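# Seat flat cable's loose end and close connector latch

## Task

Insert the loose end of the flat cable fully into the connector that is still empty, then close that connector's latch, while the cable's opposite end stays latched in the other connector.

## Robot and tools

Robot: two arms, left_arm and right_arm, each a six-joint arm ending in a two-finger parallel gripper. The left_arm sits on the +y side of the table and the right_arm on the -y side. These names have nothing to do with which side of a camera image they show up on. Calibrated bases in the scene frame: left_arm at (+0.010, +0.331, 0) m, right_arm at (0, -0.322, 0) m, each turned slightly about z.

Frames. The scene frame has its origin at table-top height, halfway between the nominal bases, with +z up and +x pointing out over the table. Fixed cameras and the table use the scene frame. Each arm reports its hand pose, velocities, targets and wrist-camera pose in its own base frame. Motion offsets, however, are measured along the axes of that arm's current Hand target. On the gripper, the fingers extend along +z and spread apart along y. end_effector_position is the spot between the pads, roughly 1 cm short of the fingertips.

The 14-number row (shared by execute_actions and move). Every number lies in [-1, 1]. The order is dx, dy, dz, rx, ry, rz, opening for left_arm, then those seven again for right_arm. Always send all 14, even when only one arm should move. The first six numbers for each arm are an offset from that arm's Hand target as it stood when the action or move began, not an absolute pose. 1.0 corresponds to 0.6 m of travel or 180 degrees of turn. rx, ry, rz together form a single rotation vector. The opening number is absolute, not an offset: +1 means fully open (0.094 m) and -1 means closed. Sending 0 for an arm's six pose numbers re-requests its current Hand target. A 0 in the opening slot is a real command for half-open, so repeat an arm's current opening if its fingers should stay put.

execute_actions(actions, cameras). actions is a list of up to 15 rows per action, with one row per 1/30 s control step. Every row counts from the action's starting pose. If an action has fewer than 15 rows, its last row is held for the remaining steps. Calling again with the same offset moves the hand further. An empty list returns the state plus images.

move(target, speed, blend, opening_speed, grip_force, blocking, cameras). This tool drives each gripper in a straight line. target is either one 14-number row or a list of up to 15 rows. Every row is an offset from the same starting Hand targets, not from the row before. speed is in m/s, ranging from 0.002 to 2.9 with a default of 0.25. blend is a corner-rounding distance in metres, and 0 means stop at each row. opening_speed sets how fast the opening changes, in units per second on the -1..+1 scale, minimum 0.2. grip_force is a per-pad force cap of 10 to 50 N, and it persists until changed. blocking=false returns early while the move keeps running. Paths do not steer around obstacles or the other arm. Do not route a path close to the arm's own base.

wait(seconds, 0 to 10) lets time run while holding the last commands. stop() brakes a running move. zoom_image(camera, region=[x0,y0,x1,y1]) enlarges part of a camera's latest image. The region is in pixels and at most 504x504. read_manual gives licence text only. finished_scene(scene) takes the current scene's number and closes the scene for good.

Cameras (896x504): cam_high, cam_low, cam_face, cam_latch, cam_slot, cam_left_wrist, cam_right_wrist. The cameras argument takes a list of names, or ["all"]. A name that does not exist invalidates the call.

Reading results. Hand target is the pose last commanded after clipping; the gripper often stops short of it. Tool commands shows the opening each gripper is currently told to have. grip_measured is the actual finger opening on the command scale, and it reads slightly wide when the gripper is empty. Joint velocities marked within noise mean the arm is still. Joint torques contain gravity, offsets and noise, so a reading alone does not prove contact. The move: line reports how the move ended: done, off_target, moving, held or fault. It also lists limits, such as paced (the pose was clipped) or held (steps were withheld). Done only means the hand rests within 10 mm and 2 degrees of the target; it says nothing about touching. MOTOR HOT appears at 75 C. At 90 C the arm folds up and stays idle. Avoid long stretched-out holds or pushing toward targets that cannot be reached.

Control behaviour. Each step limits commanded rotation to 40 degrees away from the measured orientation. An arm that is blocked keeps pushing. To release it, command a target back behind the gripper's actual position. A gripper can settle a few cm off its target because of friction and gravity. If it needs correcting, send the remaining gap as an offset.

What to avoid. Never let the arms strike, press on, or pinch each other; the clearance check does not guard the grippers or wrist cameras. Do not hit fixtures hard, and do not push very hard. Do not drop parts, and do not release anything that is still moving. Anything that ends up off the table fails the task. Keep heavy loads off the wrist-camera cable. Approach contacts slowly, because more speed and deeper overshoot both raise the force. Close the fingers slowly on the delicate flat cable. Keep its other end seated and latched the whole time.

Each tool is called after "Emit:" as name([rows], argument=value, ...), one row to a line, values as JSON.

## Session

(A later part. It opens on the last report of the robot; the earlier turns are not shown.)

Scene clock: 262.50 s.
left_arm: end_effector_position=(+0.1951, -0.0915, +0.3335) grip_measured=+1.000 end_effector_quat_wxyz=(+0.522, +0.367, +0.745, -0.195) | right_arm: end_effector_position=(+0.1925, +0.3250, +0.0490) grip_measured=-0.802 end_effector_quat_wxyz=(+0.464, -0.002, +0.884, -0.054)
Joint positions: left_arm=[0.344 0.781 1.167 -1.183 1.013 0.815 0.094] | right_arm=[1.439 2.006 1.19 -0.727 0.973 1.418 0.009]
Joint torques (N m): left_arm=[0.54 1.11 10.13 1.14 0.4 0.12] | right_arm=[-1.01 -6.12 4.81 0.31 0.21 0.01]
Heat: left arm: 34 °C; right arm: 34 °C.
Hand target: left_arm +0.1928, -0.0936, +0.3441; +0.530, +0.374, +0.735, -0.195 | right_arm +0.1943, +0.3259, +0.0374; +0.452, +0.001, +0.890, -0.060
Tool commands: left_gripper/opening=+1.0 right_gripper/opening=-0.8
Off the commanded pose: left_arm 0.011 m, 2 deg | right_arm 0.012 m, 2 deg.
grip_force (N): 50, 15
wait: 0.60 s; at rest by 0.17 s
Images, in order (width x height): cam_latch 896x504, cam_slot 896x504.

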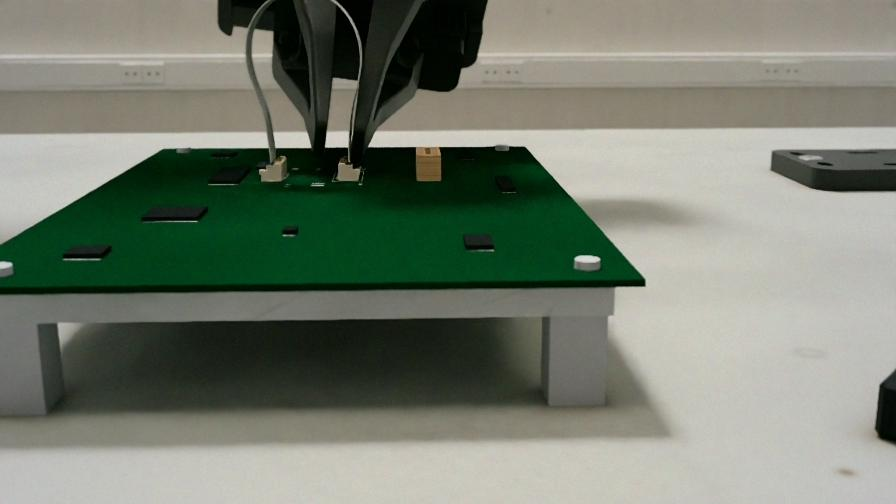

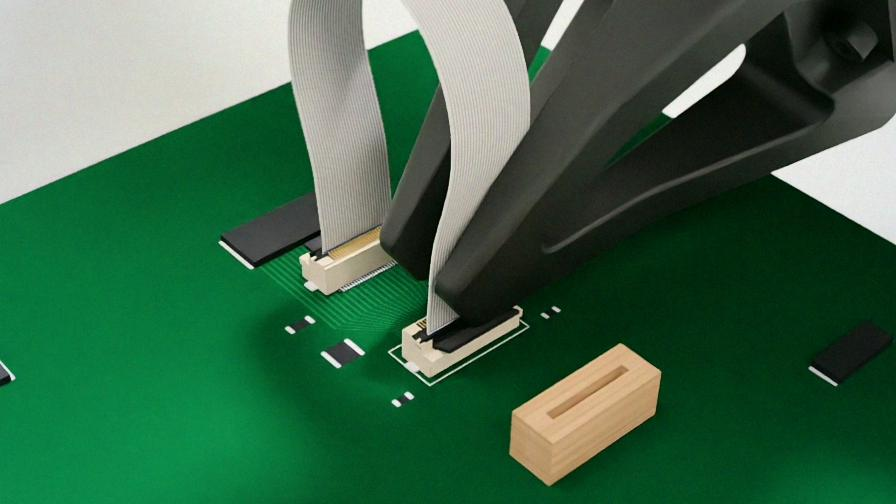

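Emit:
move(target=[0,0,0,0,0,0,1,0.00965,0.0045,0.00272,-0.0005,0.0022,-0.0029,-0.76], speed=0.015, opening_speed=0.25)

Emit:
wait(seconds=0.6, cameras=["cam_slot","cam_latch"])

Emit:
zoom_image(camera="cam_latch", region=[320, 125, 380, 185])

Emit:
zoom_image(camera="cam_slot", region=[385, 225, 545, 385])

Scene clock: 267.43 s.
left_arm: end_effector_position=(+0.1951, -0.0915, +0.3335) grip_measured=+1.000 end_effector_quat_wxyz=(+0.522, +0.367, +0.745, -0.195) | right_arm: end_effector_position=(+0.1940, +0.3253, +0.0482) grip_measured=-0.762 end_effector_quat_wxyz=(+0.470, -0.005, +0.881, -0.059)
Joint positions: left_arm=[0.344 0.781 1.167 -1.183 1.013 0.815 0.094] | right_arm=[1.439 2.02 1.197 -0.73 0.987 1.418 0.011]
Joint torques (N m): left_arm=[0.55 1.02 10.03 1.11 0.42 0.14] | right_arm=[-0.61 -6.02 4.49 0.38 0.05 0.01]
Heat: left arm: 34 °C; right arm: 34 °C.
Hand target: left_arm +0.1928, -0.0936, +0.3441; +0.530, +0.374, +0.735, -0.195 | right_arm +0.1924, +0.3281, +0.0315; +0.449, -0.003, +0.891, -0.061
Off the commanded pose: left_arm 0.011 m, 2 deg | right_arm 0.017 m, 3 deg.
grip_force (N): 50, 15
move: off_target (left_arm, right_arm)

Scene clock: 268.03 s.
left_arm: end_effector_position=(+0.1951, -0.0915, +0.3335) grip_measured=+1.000 end_effector_quat_wxyz=(+0.522, +0.367, +0.745, -0.195) | right_arm: end_effector_position=(+0.1940, +0.3253, +0.0482) grip_measured=-0.762 end_effector_quat_wxyz=(+0.470, -0.005, +0.881, -0.059)
Joint positions: left_arm=[0.344 0.781 1.167 -1.183 1.013 0.815 0.094] | right_arm=[1.439 2.02 1.197 -0.73 0.987 1.418 0.011]
Joint torques (N m): left_arm=[0.55 1.26 10.11 1.16 0.43 0.16] | right_arm=[-0.59 -6 4.49 0.38 0.04 0.01]
Heat: left arm: 34 °C; right arm: 34 °C.
Hand target: left_arm +0.1928, -0.0936, +0.3441; +0.530, +0.374, +0.735, -0.195 | right_arm +0.1924, +0.3281, +0.0315; +0.449, -0.003, +0.891, -0.061
Tool commands: left_gripper/opening=+1.0 right_gripper/opening=-0.76
Off the commanded pose: left_arm 0.011 m, 2 deg | right_arm 0.017 m, 3 deg.
grip_force (N): 50, 15
wait: 0.60 s; at rest by 0.17 s
Images, in order (width x height): cam_latch 896x504, cam_slot 896x504.

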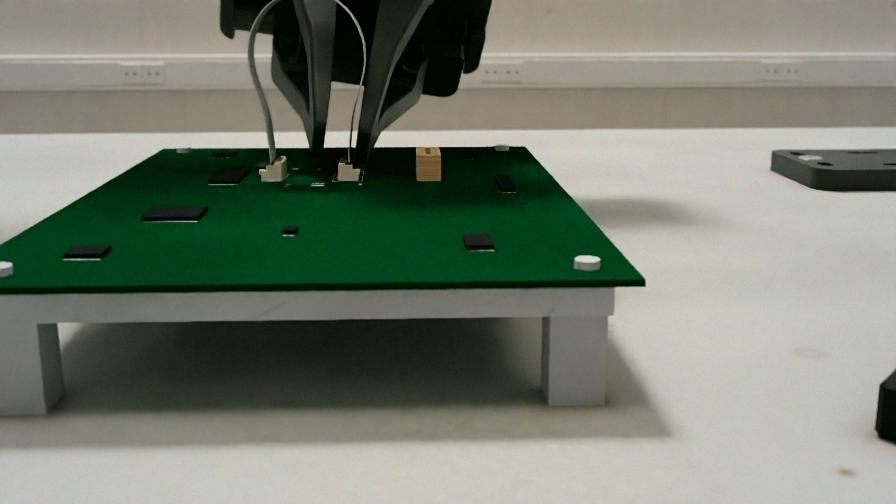

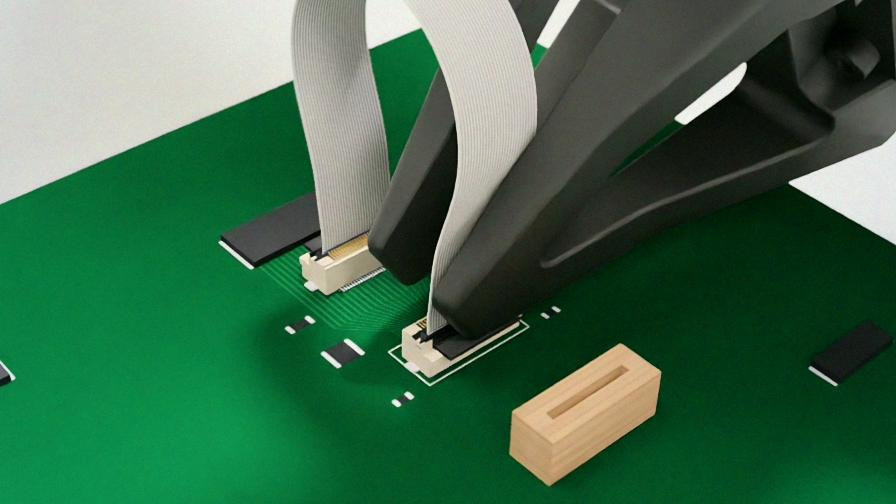

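Scaled by 8.400 from the camera's 896x504 image, which has a finer 1280x720 frame.

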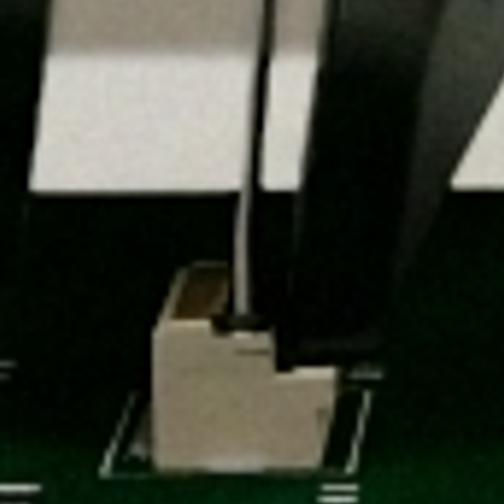

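Scaled by 3.150 from the camera's 896x504 image, which has a finer 1280x720 frame.

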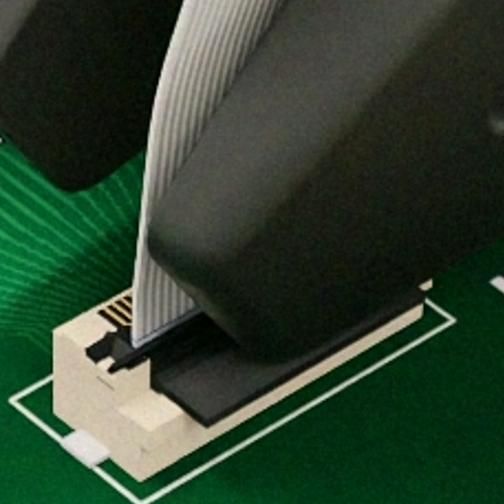

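Emit:
move([
  [0,0,0,0,0,0,1,0.0069,0.0001,0.0047,0.0021,0.0023,-0.0033,-0.76],
  [0,0,0,0,0,0,1,-0.0411,0.0005,-0.0347,-0.0195,0.0016,0.0263,-0.76],
], speed=[0.015,0.03])

Emit:
wait(seconds=0.6, cameras=["cam_slot","cam_latch"])

Emit:
zoom_image(camera="cam_latch", region=[320, 125, 380, 185])

Emit:
zoom_image(camera="cam_slot", region=[385, 225, 545, 385])

Scene clock: 276.47 s.
left_arm: end_effector_position=(+0.1951, -0.0915, +0.3335) grip_measured=+1.000 end_effector_quat_wxyz=(+0.522, +0.367, +0.745, -0.195) | right_arm: end_effector_position=(+0.1863, +0.3309, +0.0486) grip_measured=-0.762 end_effector_quat_wxyz=(+0.435, +0.004, +0.900, -0.036)
Joint positions: left_arm=[0.344 0.781 1.167 -1.183 1.013 0.815 0.094] | right_arm=[1.437 1.984 1.202 -0.729 0.903 1.417 0.011]
Joint torques (N m): left_arm=[0.5 1.18 10.1 1.14 0.43 0.09] | right_arm=[-0.34 -11.33 3.25 0.44 0.61 0.09]
Heat: left arm: 34 °C; right arm: 34 °C.
Hand target: left_arm +0.1928, -0.0936, +0.3441; +0.530, +0.374, +0.735, -0.195 | right_arm +0.1905, +0.3321, +0.0636; +0.449, +0.020, +0.893, -0.015
Off the commanded pose: left_arm 0.011 m, 2 deg | right_arm 0.015 m, 3 deg.
grip_force (N): 50, 15
move: off_target (left_arm, right_arm)

Scene clock: 277.07 s.
left_arm: end_effector_position=(+0.1951, -0.0915, +0.3335) grip_measured=+1.000 end_effector_quat_wxyz=(+0.522, +0.367, +0.745, -0.195) | right_arm: end_effector_position=(+0.1862, +0.3309, +0.0485) grip_measured=-0.762 end_effector_quat_wxyz=(+0.435, +0.004, +0.900, -0.036)
Joint positions: left_arm=[0.344 0.781 1.167 -1.183 1.013 0.815 0.094] | right_arm=[1.437 1.984 1.202 -0.729 0.902 1.417 0.011]
Joint torques (N m): left_arm=[0.53 1.14 10.13 1.12 0.45 0.12] | right_arm=[-0.34 -11.33 3.23 0.44 0.62 0.09]
Heat: left arm: 34 °C; right arm: 34 °C.
Hand target: left_arm +0.1928, -0.0936, +0.3441; +0.530, +0.374, +0.735, -0.195 | right_arm +0.1905, +0.3321, +0.0636; +0.449, +0.020, +0.893, -0.015
Tool commands: left_gripper/opening=+1.0 right_gripper/opening=-0.76
Off the commanded pose: left_arm 0.011 m, 2 deg | right_arm 0.016 m, 3 deg.
grip_force (N): 50, 15
wait: 0.60 s; at rest by 0.17 s
Images, in order (width x height): cam_latch 896x504, cam_slot 896x504.

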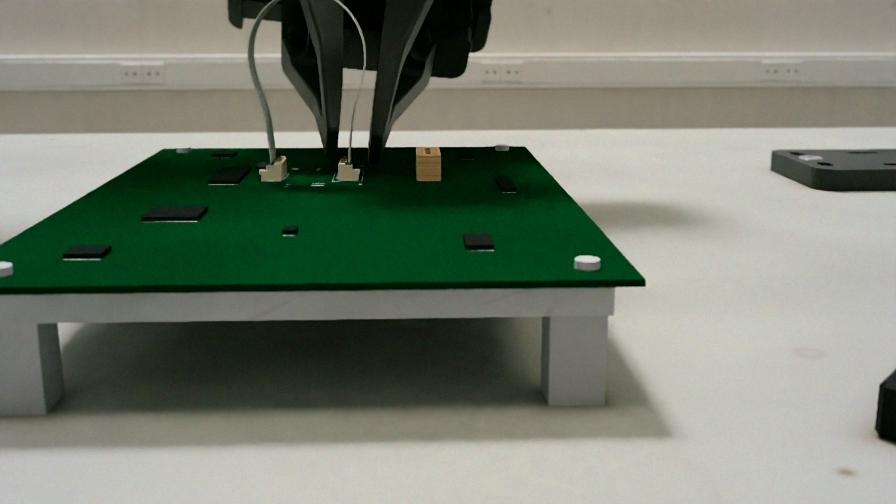

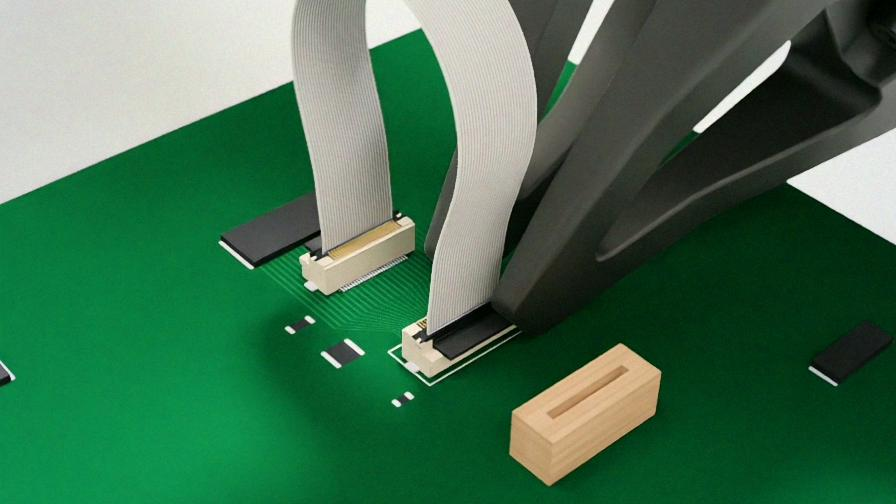

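Scaled by 8.400 from the camera's 896x504 image, which has a finer 1280x720 frame.

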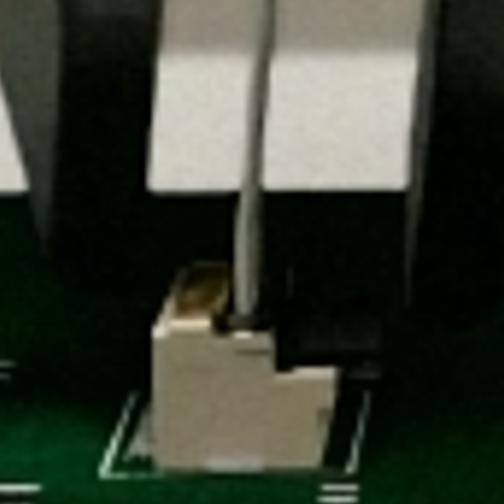

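Scaled by 3.150 from the camera's 896x504 image, which has a finer 1280x720 frame.

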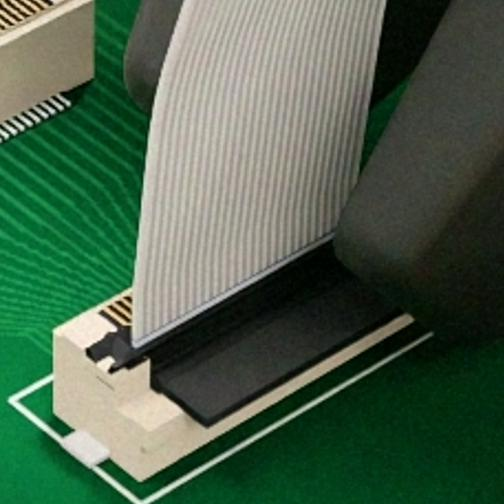

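Emit:
move([
  [0,0,0,0,0,0,1,0,0,0,0,0,0,-0.65],
  [0,0,0,0,0,0,1,-0.0335,0.0052,-0.0288,-0.0161,0.0013,0.0217,-0.65],
  [0,0,0,0,0,0,1,-0.0603,0.0049,-0.0487,-0.0161,0.0013,0.0217,-0.65],
  [0,0,0,0,0,0,1,-0.0075,-0.0001,-0.1338,-0.0161,0.0013,0.0217,-0.65],
], speed=[0.03,0.03,0.05,0.06], blend=[0,0.003,0.003,0])

Emit:
wait(seconds=0.6, cameras=["cam_slot","cam_latch"])

Emit:
zoom_image(camera="cam_latch", region=[320, 125, 380, 185])

Emit:
zoom_image(camera="cam_slot", region=[385, 225, 545, 385])

Emit:
zoom_image(camera="cam_slot", region=[280, 160, 440, 320])

Scene clock: 285.60 s.
left_arm: end_effector_position=(+0.1951, -0.0915, +0.3335) grip_measured=+1.000 end_effector_quat_wxyz=(+0.522, +0.366, +0.745, -0.195) | right_arm: end_effector_position=(+0.1256, +0.3318, +0.1050) grip_measured=-0.652 end_effector_quat_wxyz=(+0.430, +0.034, +0.902, +0.016)
Joint positions: left_arm=[0.344 0.781 1.167 -1.183 1.013 0.815 0.094] | right_arm=[1.612 1.868 1.295 -1.048 0.89 1.712 0.016]
Joint torques (N m): left_arm=[0.57 1.2 10.03 1.14 0.41 0.14] | right_arm=[0.25 -7.43 6.24 -0.02 0.74 0.12]
Heat: left arm: 34 °C; right arm: 35 °C.
Hand target: left_arm +0.1927, -0.0936, +0.3441; +0.530, +0.374, +0.735, -0.195 | right_arm +0.1288, +0.3357, +0.1151; +0.447, +0.039, +0.893, +0.023
Off the commanded pose: left_arm 0.011 m, 2 deg | right_arm 0.011 m, 2 deg.
grip_force (N): 50, 15
move: off_target (left_arm, right_arm)

Scene clock: 286.20 s.
left_arm: end_effector_position=(+0.1951, -0.0915, +0.3335) grip_measured=+1.000 end_effector_quat_wxyz=(+0.522, +0.366, +0.745, -0.195) | right_arm: end_effector_position=(+0.1256, +0.3316, +0.1050) grip_measured=-0.652 end_effector_quat_wxyz=(+0.430, +0.034, +0.902, +0.016)
Joint positions: left_arm=[0.344 0.781 1.167 -1.183 1.013 0.815 0.094] | right_arm=[1.612 1.868 1.295 -1.049 0.89 1.712 0.016]
Joint torques (N m): left_arm=[0.65 1.05 10.04 1.11 0.44 0.15] | right_arm=[0.24 -7.43 6.23 -0.04 0.74 0.12]
Heat: left arm: 34 °C; right arm: 35 °C.
Hand target: left_arm +0.1927, -0.0936, +0.3441; +0.530, +0.374, +0.735, -0.195 | right_arm +0.1288, +0.3357, +0.1151; +0.447, +0.039, +0.893, +0.022
Tool commands: left_gripper/opening=+1.0 right_gripper/opening=-0.65
Off the commanded pose: left_arm 0.011 m, 2 deg | right_arm 0.011 m, 2 deg.
grip_force (N): 50, 15
wait: 0.60 s; at rest by 0.17 s
Images, in order (width x height): cam_latch 896x504, cam_slot 896x504.

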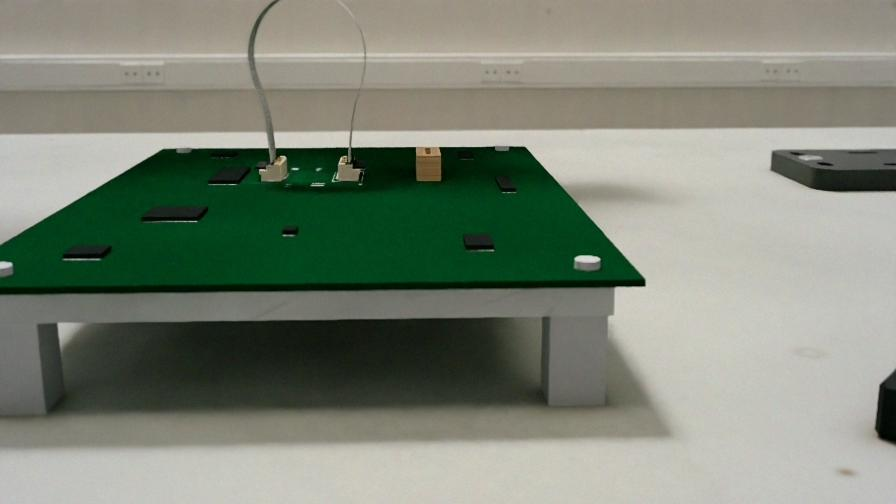

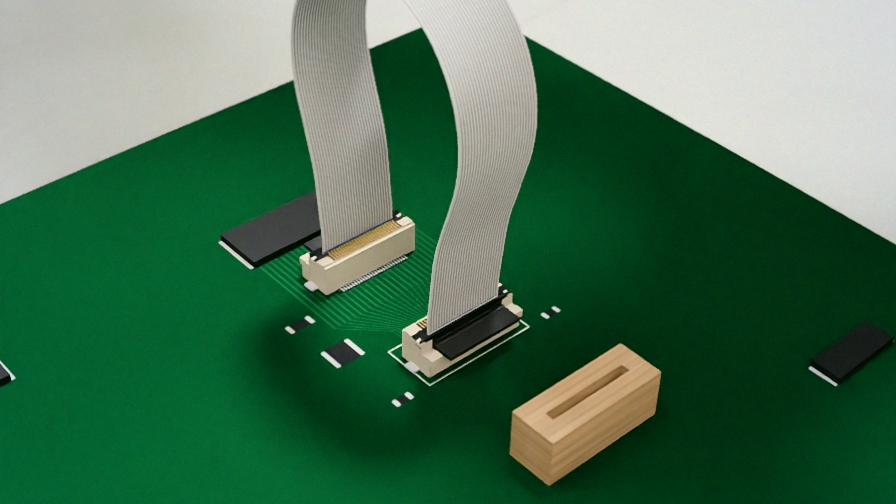

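Scaled by 8.400 from the camera's 896x504 image, which has a finer 1280x720 frame.

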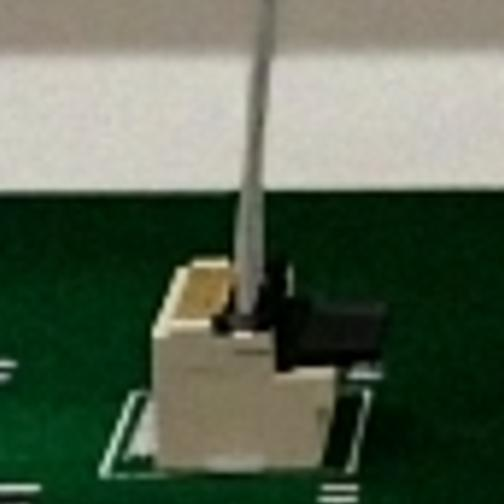

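Scaled by 3.150 from the camera's 896x504 image, which has a finer 1280x720 frame.

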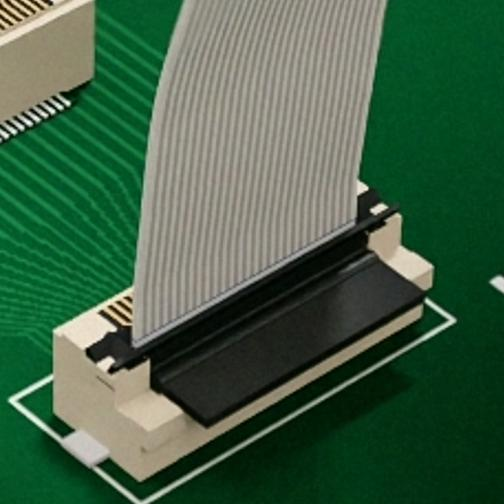

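Scaled by 3.150 from the camera's 896x504 image, which has a finer 1280x720 frame.

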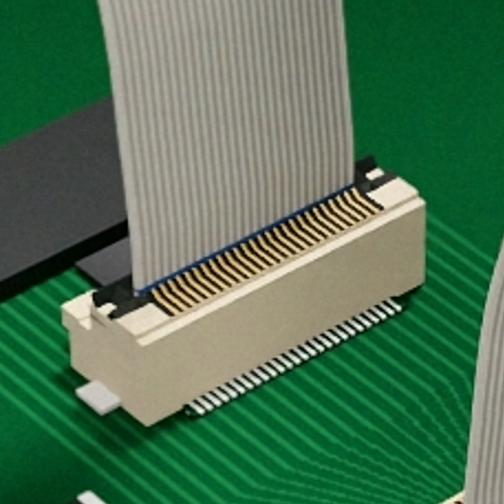

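Emit:
wait(seconds=0.1, cameras=["cam_face", "cam_latch"])

Emit:
zoom_image(camera="cam_latch", region=[250, 140, 295, 185])

Emit:
zoom_image(camera="cam_latch", region=[330, 145, 375, 190])

Scene clock: 288.60 s.
left_arm: end_effector_position=(+0.1951, -0.0915, +0.3335) grip_measured=+1.000 end_effector_quat_wxyz=(+0.522, +0.366, +0.745, -0.195) | right_arm: end_effector_position=(+0.1256, +0.3316, +0.1050) grip_measured=-0.652 end_effector_quat_wxyz=(+0.430, +0.034, +0.902, +0.016)
Joint positions: left_arm=[0.344 0.781 1.167 -1.183 1.013 0.815 0.094] | right_arm=[1.612 1.868 1.295 -1.049 0.89 1.712 0.016]
Joint torques (N m): left_arm=[0.66 1.02 10.15 1.13 0.4 0.1] | right_arm=[0.25 -7.41 6.22 -0.04 0.74 0.12]
Heat: left arm: 34 °C; right arm: 35 °C.
Hand target: left_arm +0.1927, -0.0936, +0.3441; +0.530, +0.374, +0.735, -0.195 | right_arm +0.1288, +0.3357, +0.1151; +0.447, +0.039, +0.893, +0.022
Tool commands: left_gripper/opening=+1.0 right_gripper/opening=-0.65
Off the commanded pose: left_arm 0.011 m, 2 deg | right_arm 0.011 m, 2 deg.
grip_force (N): 50, 15
wait: 0.10 s; at rest from the start
Images, in order (width x height): cam_face 896x504, cam_latch 896x504.

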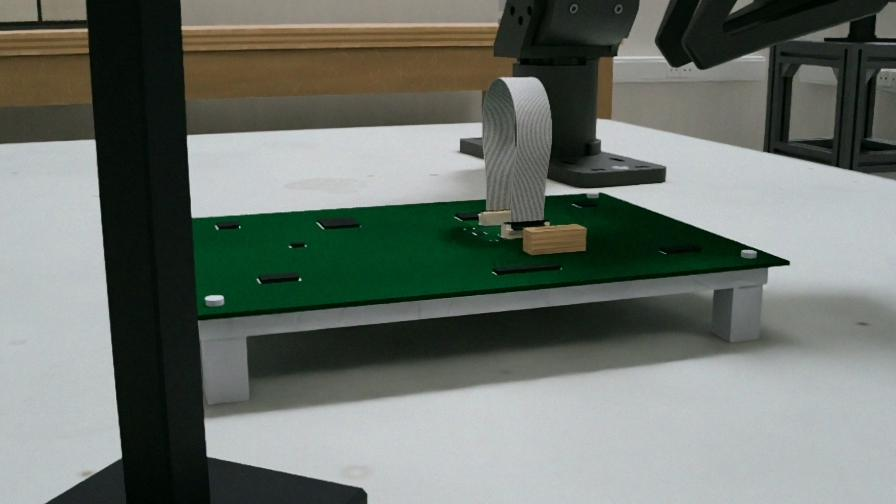

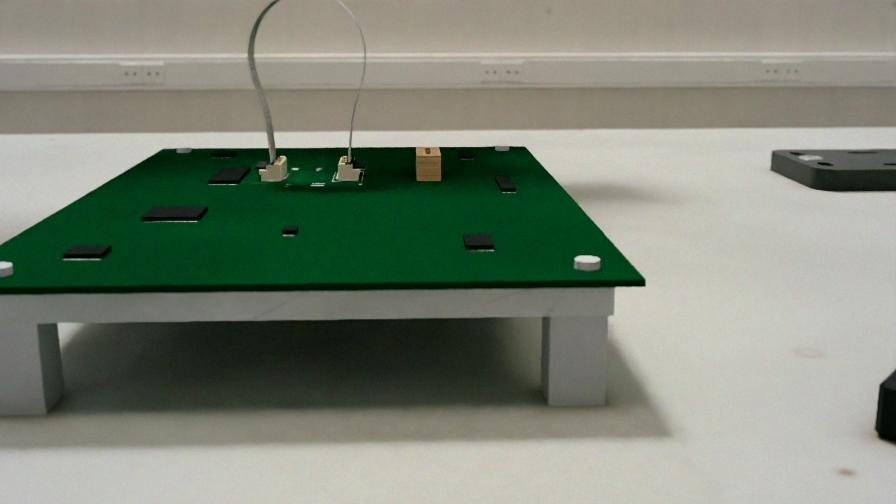

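Scaled by 11.200 from the camera's 896x504 image, which has a finer 1280x720 frame.

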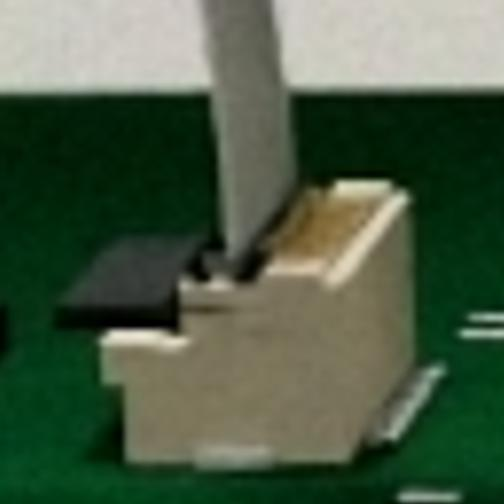

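Scaled by 11.200 from the camera's 896x504 image, which has a finer 1280x720 frame.

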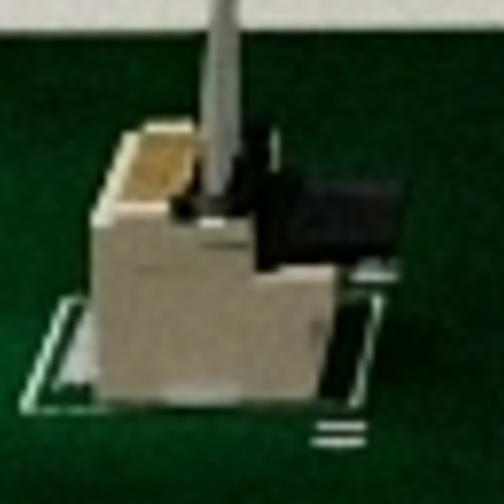

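Emit:
wait(seconds=0.1, cameras=["cam_slot", "cam_latch"])

Emit:
zoom_image(camera="cam_slot", region=[398, 320, 468, 390])

Emit:
zoom_image(camera="cam_latch", region=[345, 155, 371, 181])

Scene clock: 293.63 s.
left_arm: end_effector_position=(+0.1951, -0.0915, +0.3335) grip_measured=+1.000 end_effector_quat_wxyz=(+0.522, +0.366, +0.745, -0.195) | right_arm: end_effector_position=(+0.1256, +0.3316, +0.1050) grip_measured=-0.652 end_effector_quat_wxyz=(+0.430, +0.034, +0.902, +0.016)
Joint positions: left_arm=[0.344 0.781 1.167 -1.183 1.013 0.815 0.094] | right_arm=[1.612 1.868 1.295 -1.049 0.89 1.712 0.016]
Joint torques (N m): left_arm=[0.66 1.17 10.09 1.16 0.4 0.11] | right_arm=[0.24 -7.42 6.23 -0.03 0.74 0.12]
Heat: left arm: 34 °C; right arm: 34 °C.
Hand target: left_arm +0.1927, -0.0936, +0.3441; +0.530, +0.374, +0.735, -0.195 | right_arm +0.1288, +0.3357, +0.1151; +0.447, +0.039, +0.893, +0.022
Tool commands: left_gripper/opening=+1.0 right_gripper/opening=-0.65
Off the commanded pose: left_arm 0.011 m, 2 deg | right_arm 0.011 m, 2 deg.
grip_force (N): 50, 15
wait: 0.10 s; at rest from the start
Images, in order (width x height): cam_latch 896x504, cam_slot 896x504.

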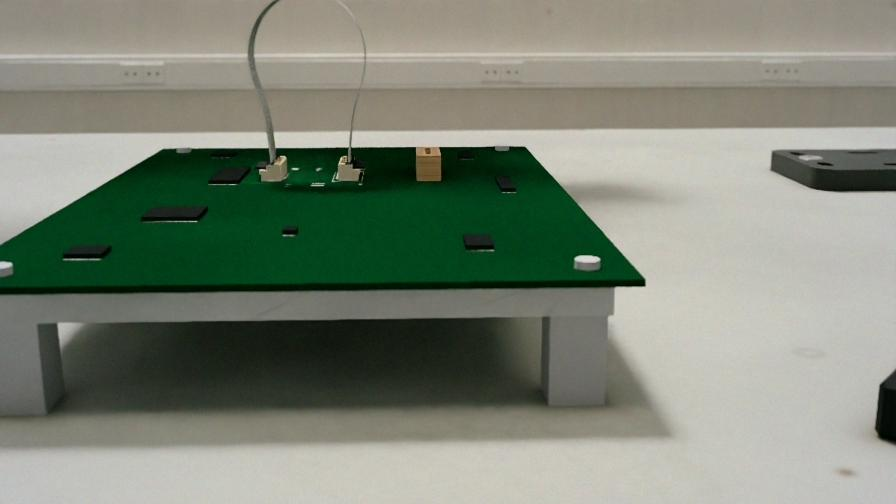

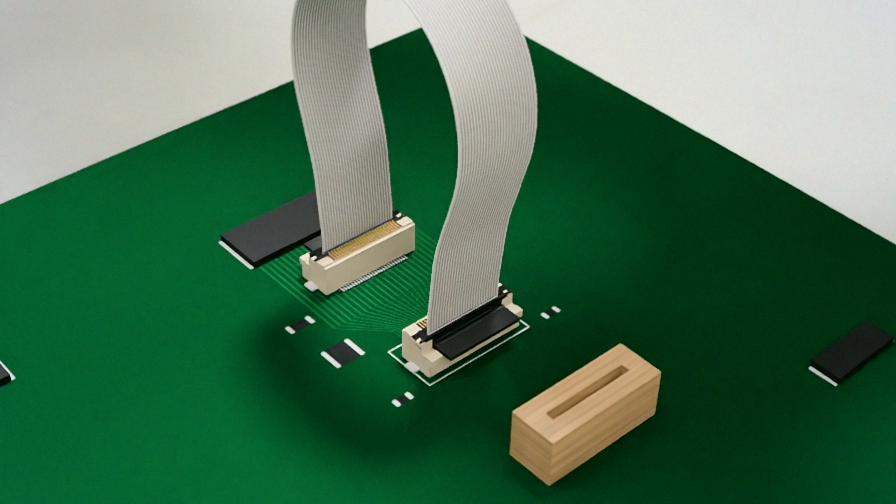

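Scaled by 7.200 from the camera's 896x504 image, which has a finer 1280x720 frame.

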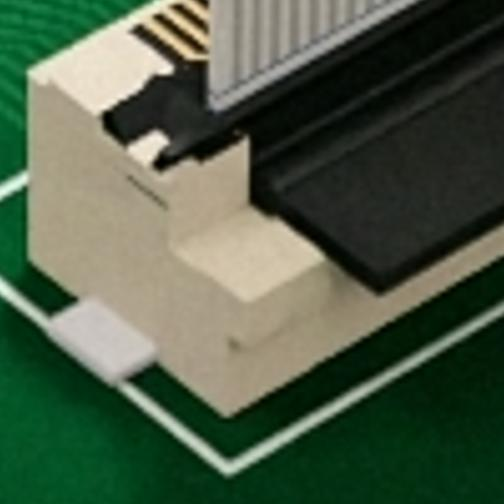

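Scaled by 19.385 from the camera's 896x504 image, which has a finer 1280x720 frame.

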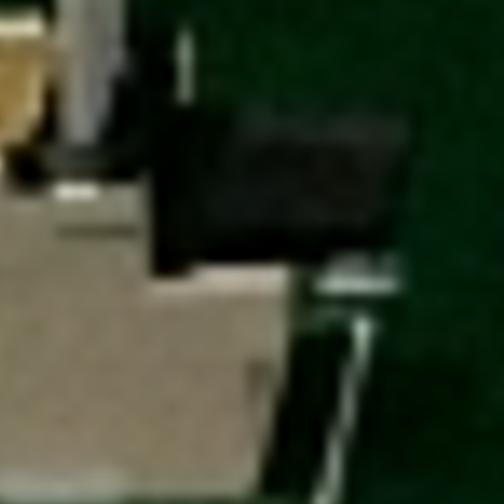

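Emit:
finished_scene(scene=2)

The scene is finished: the task was done.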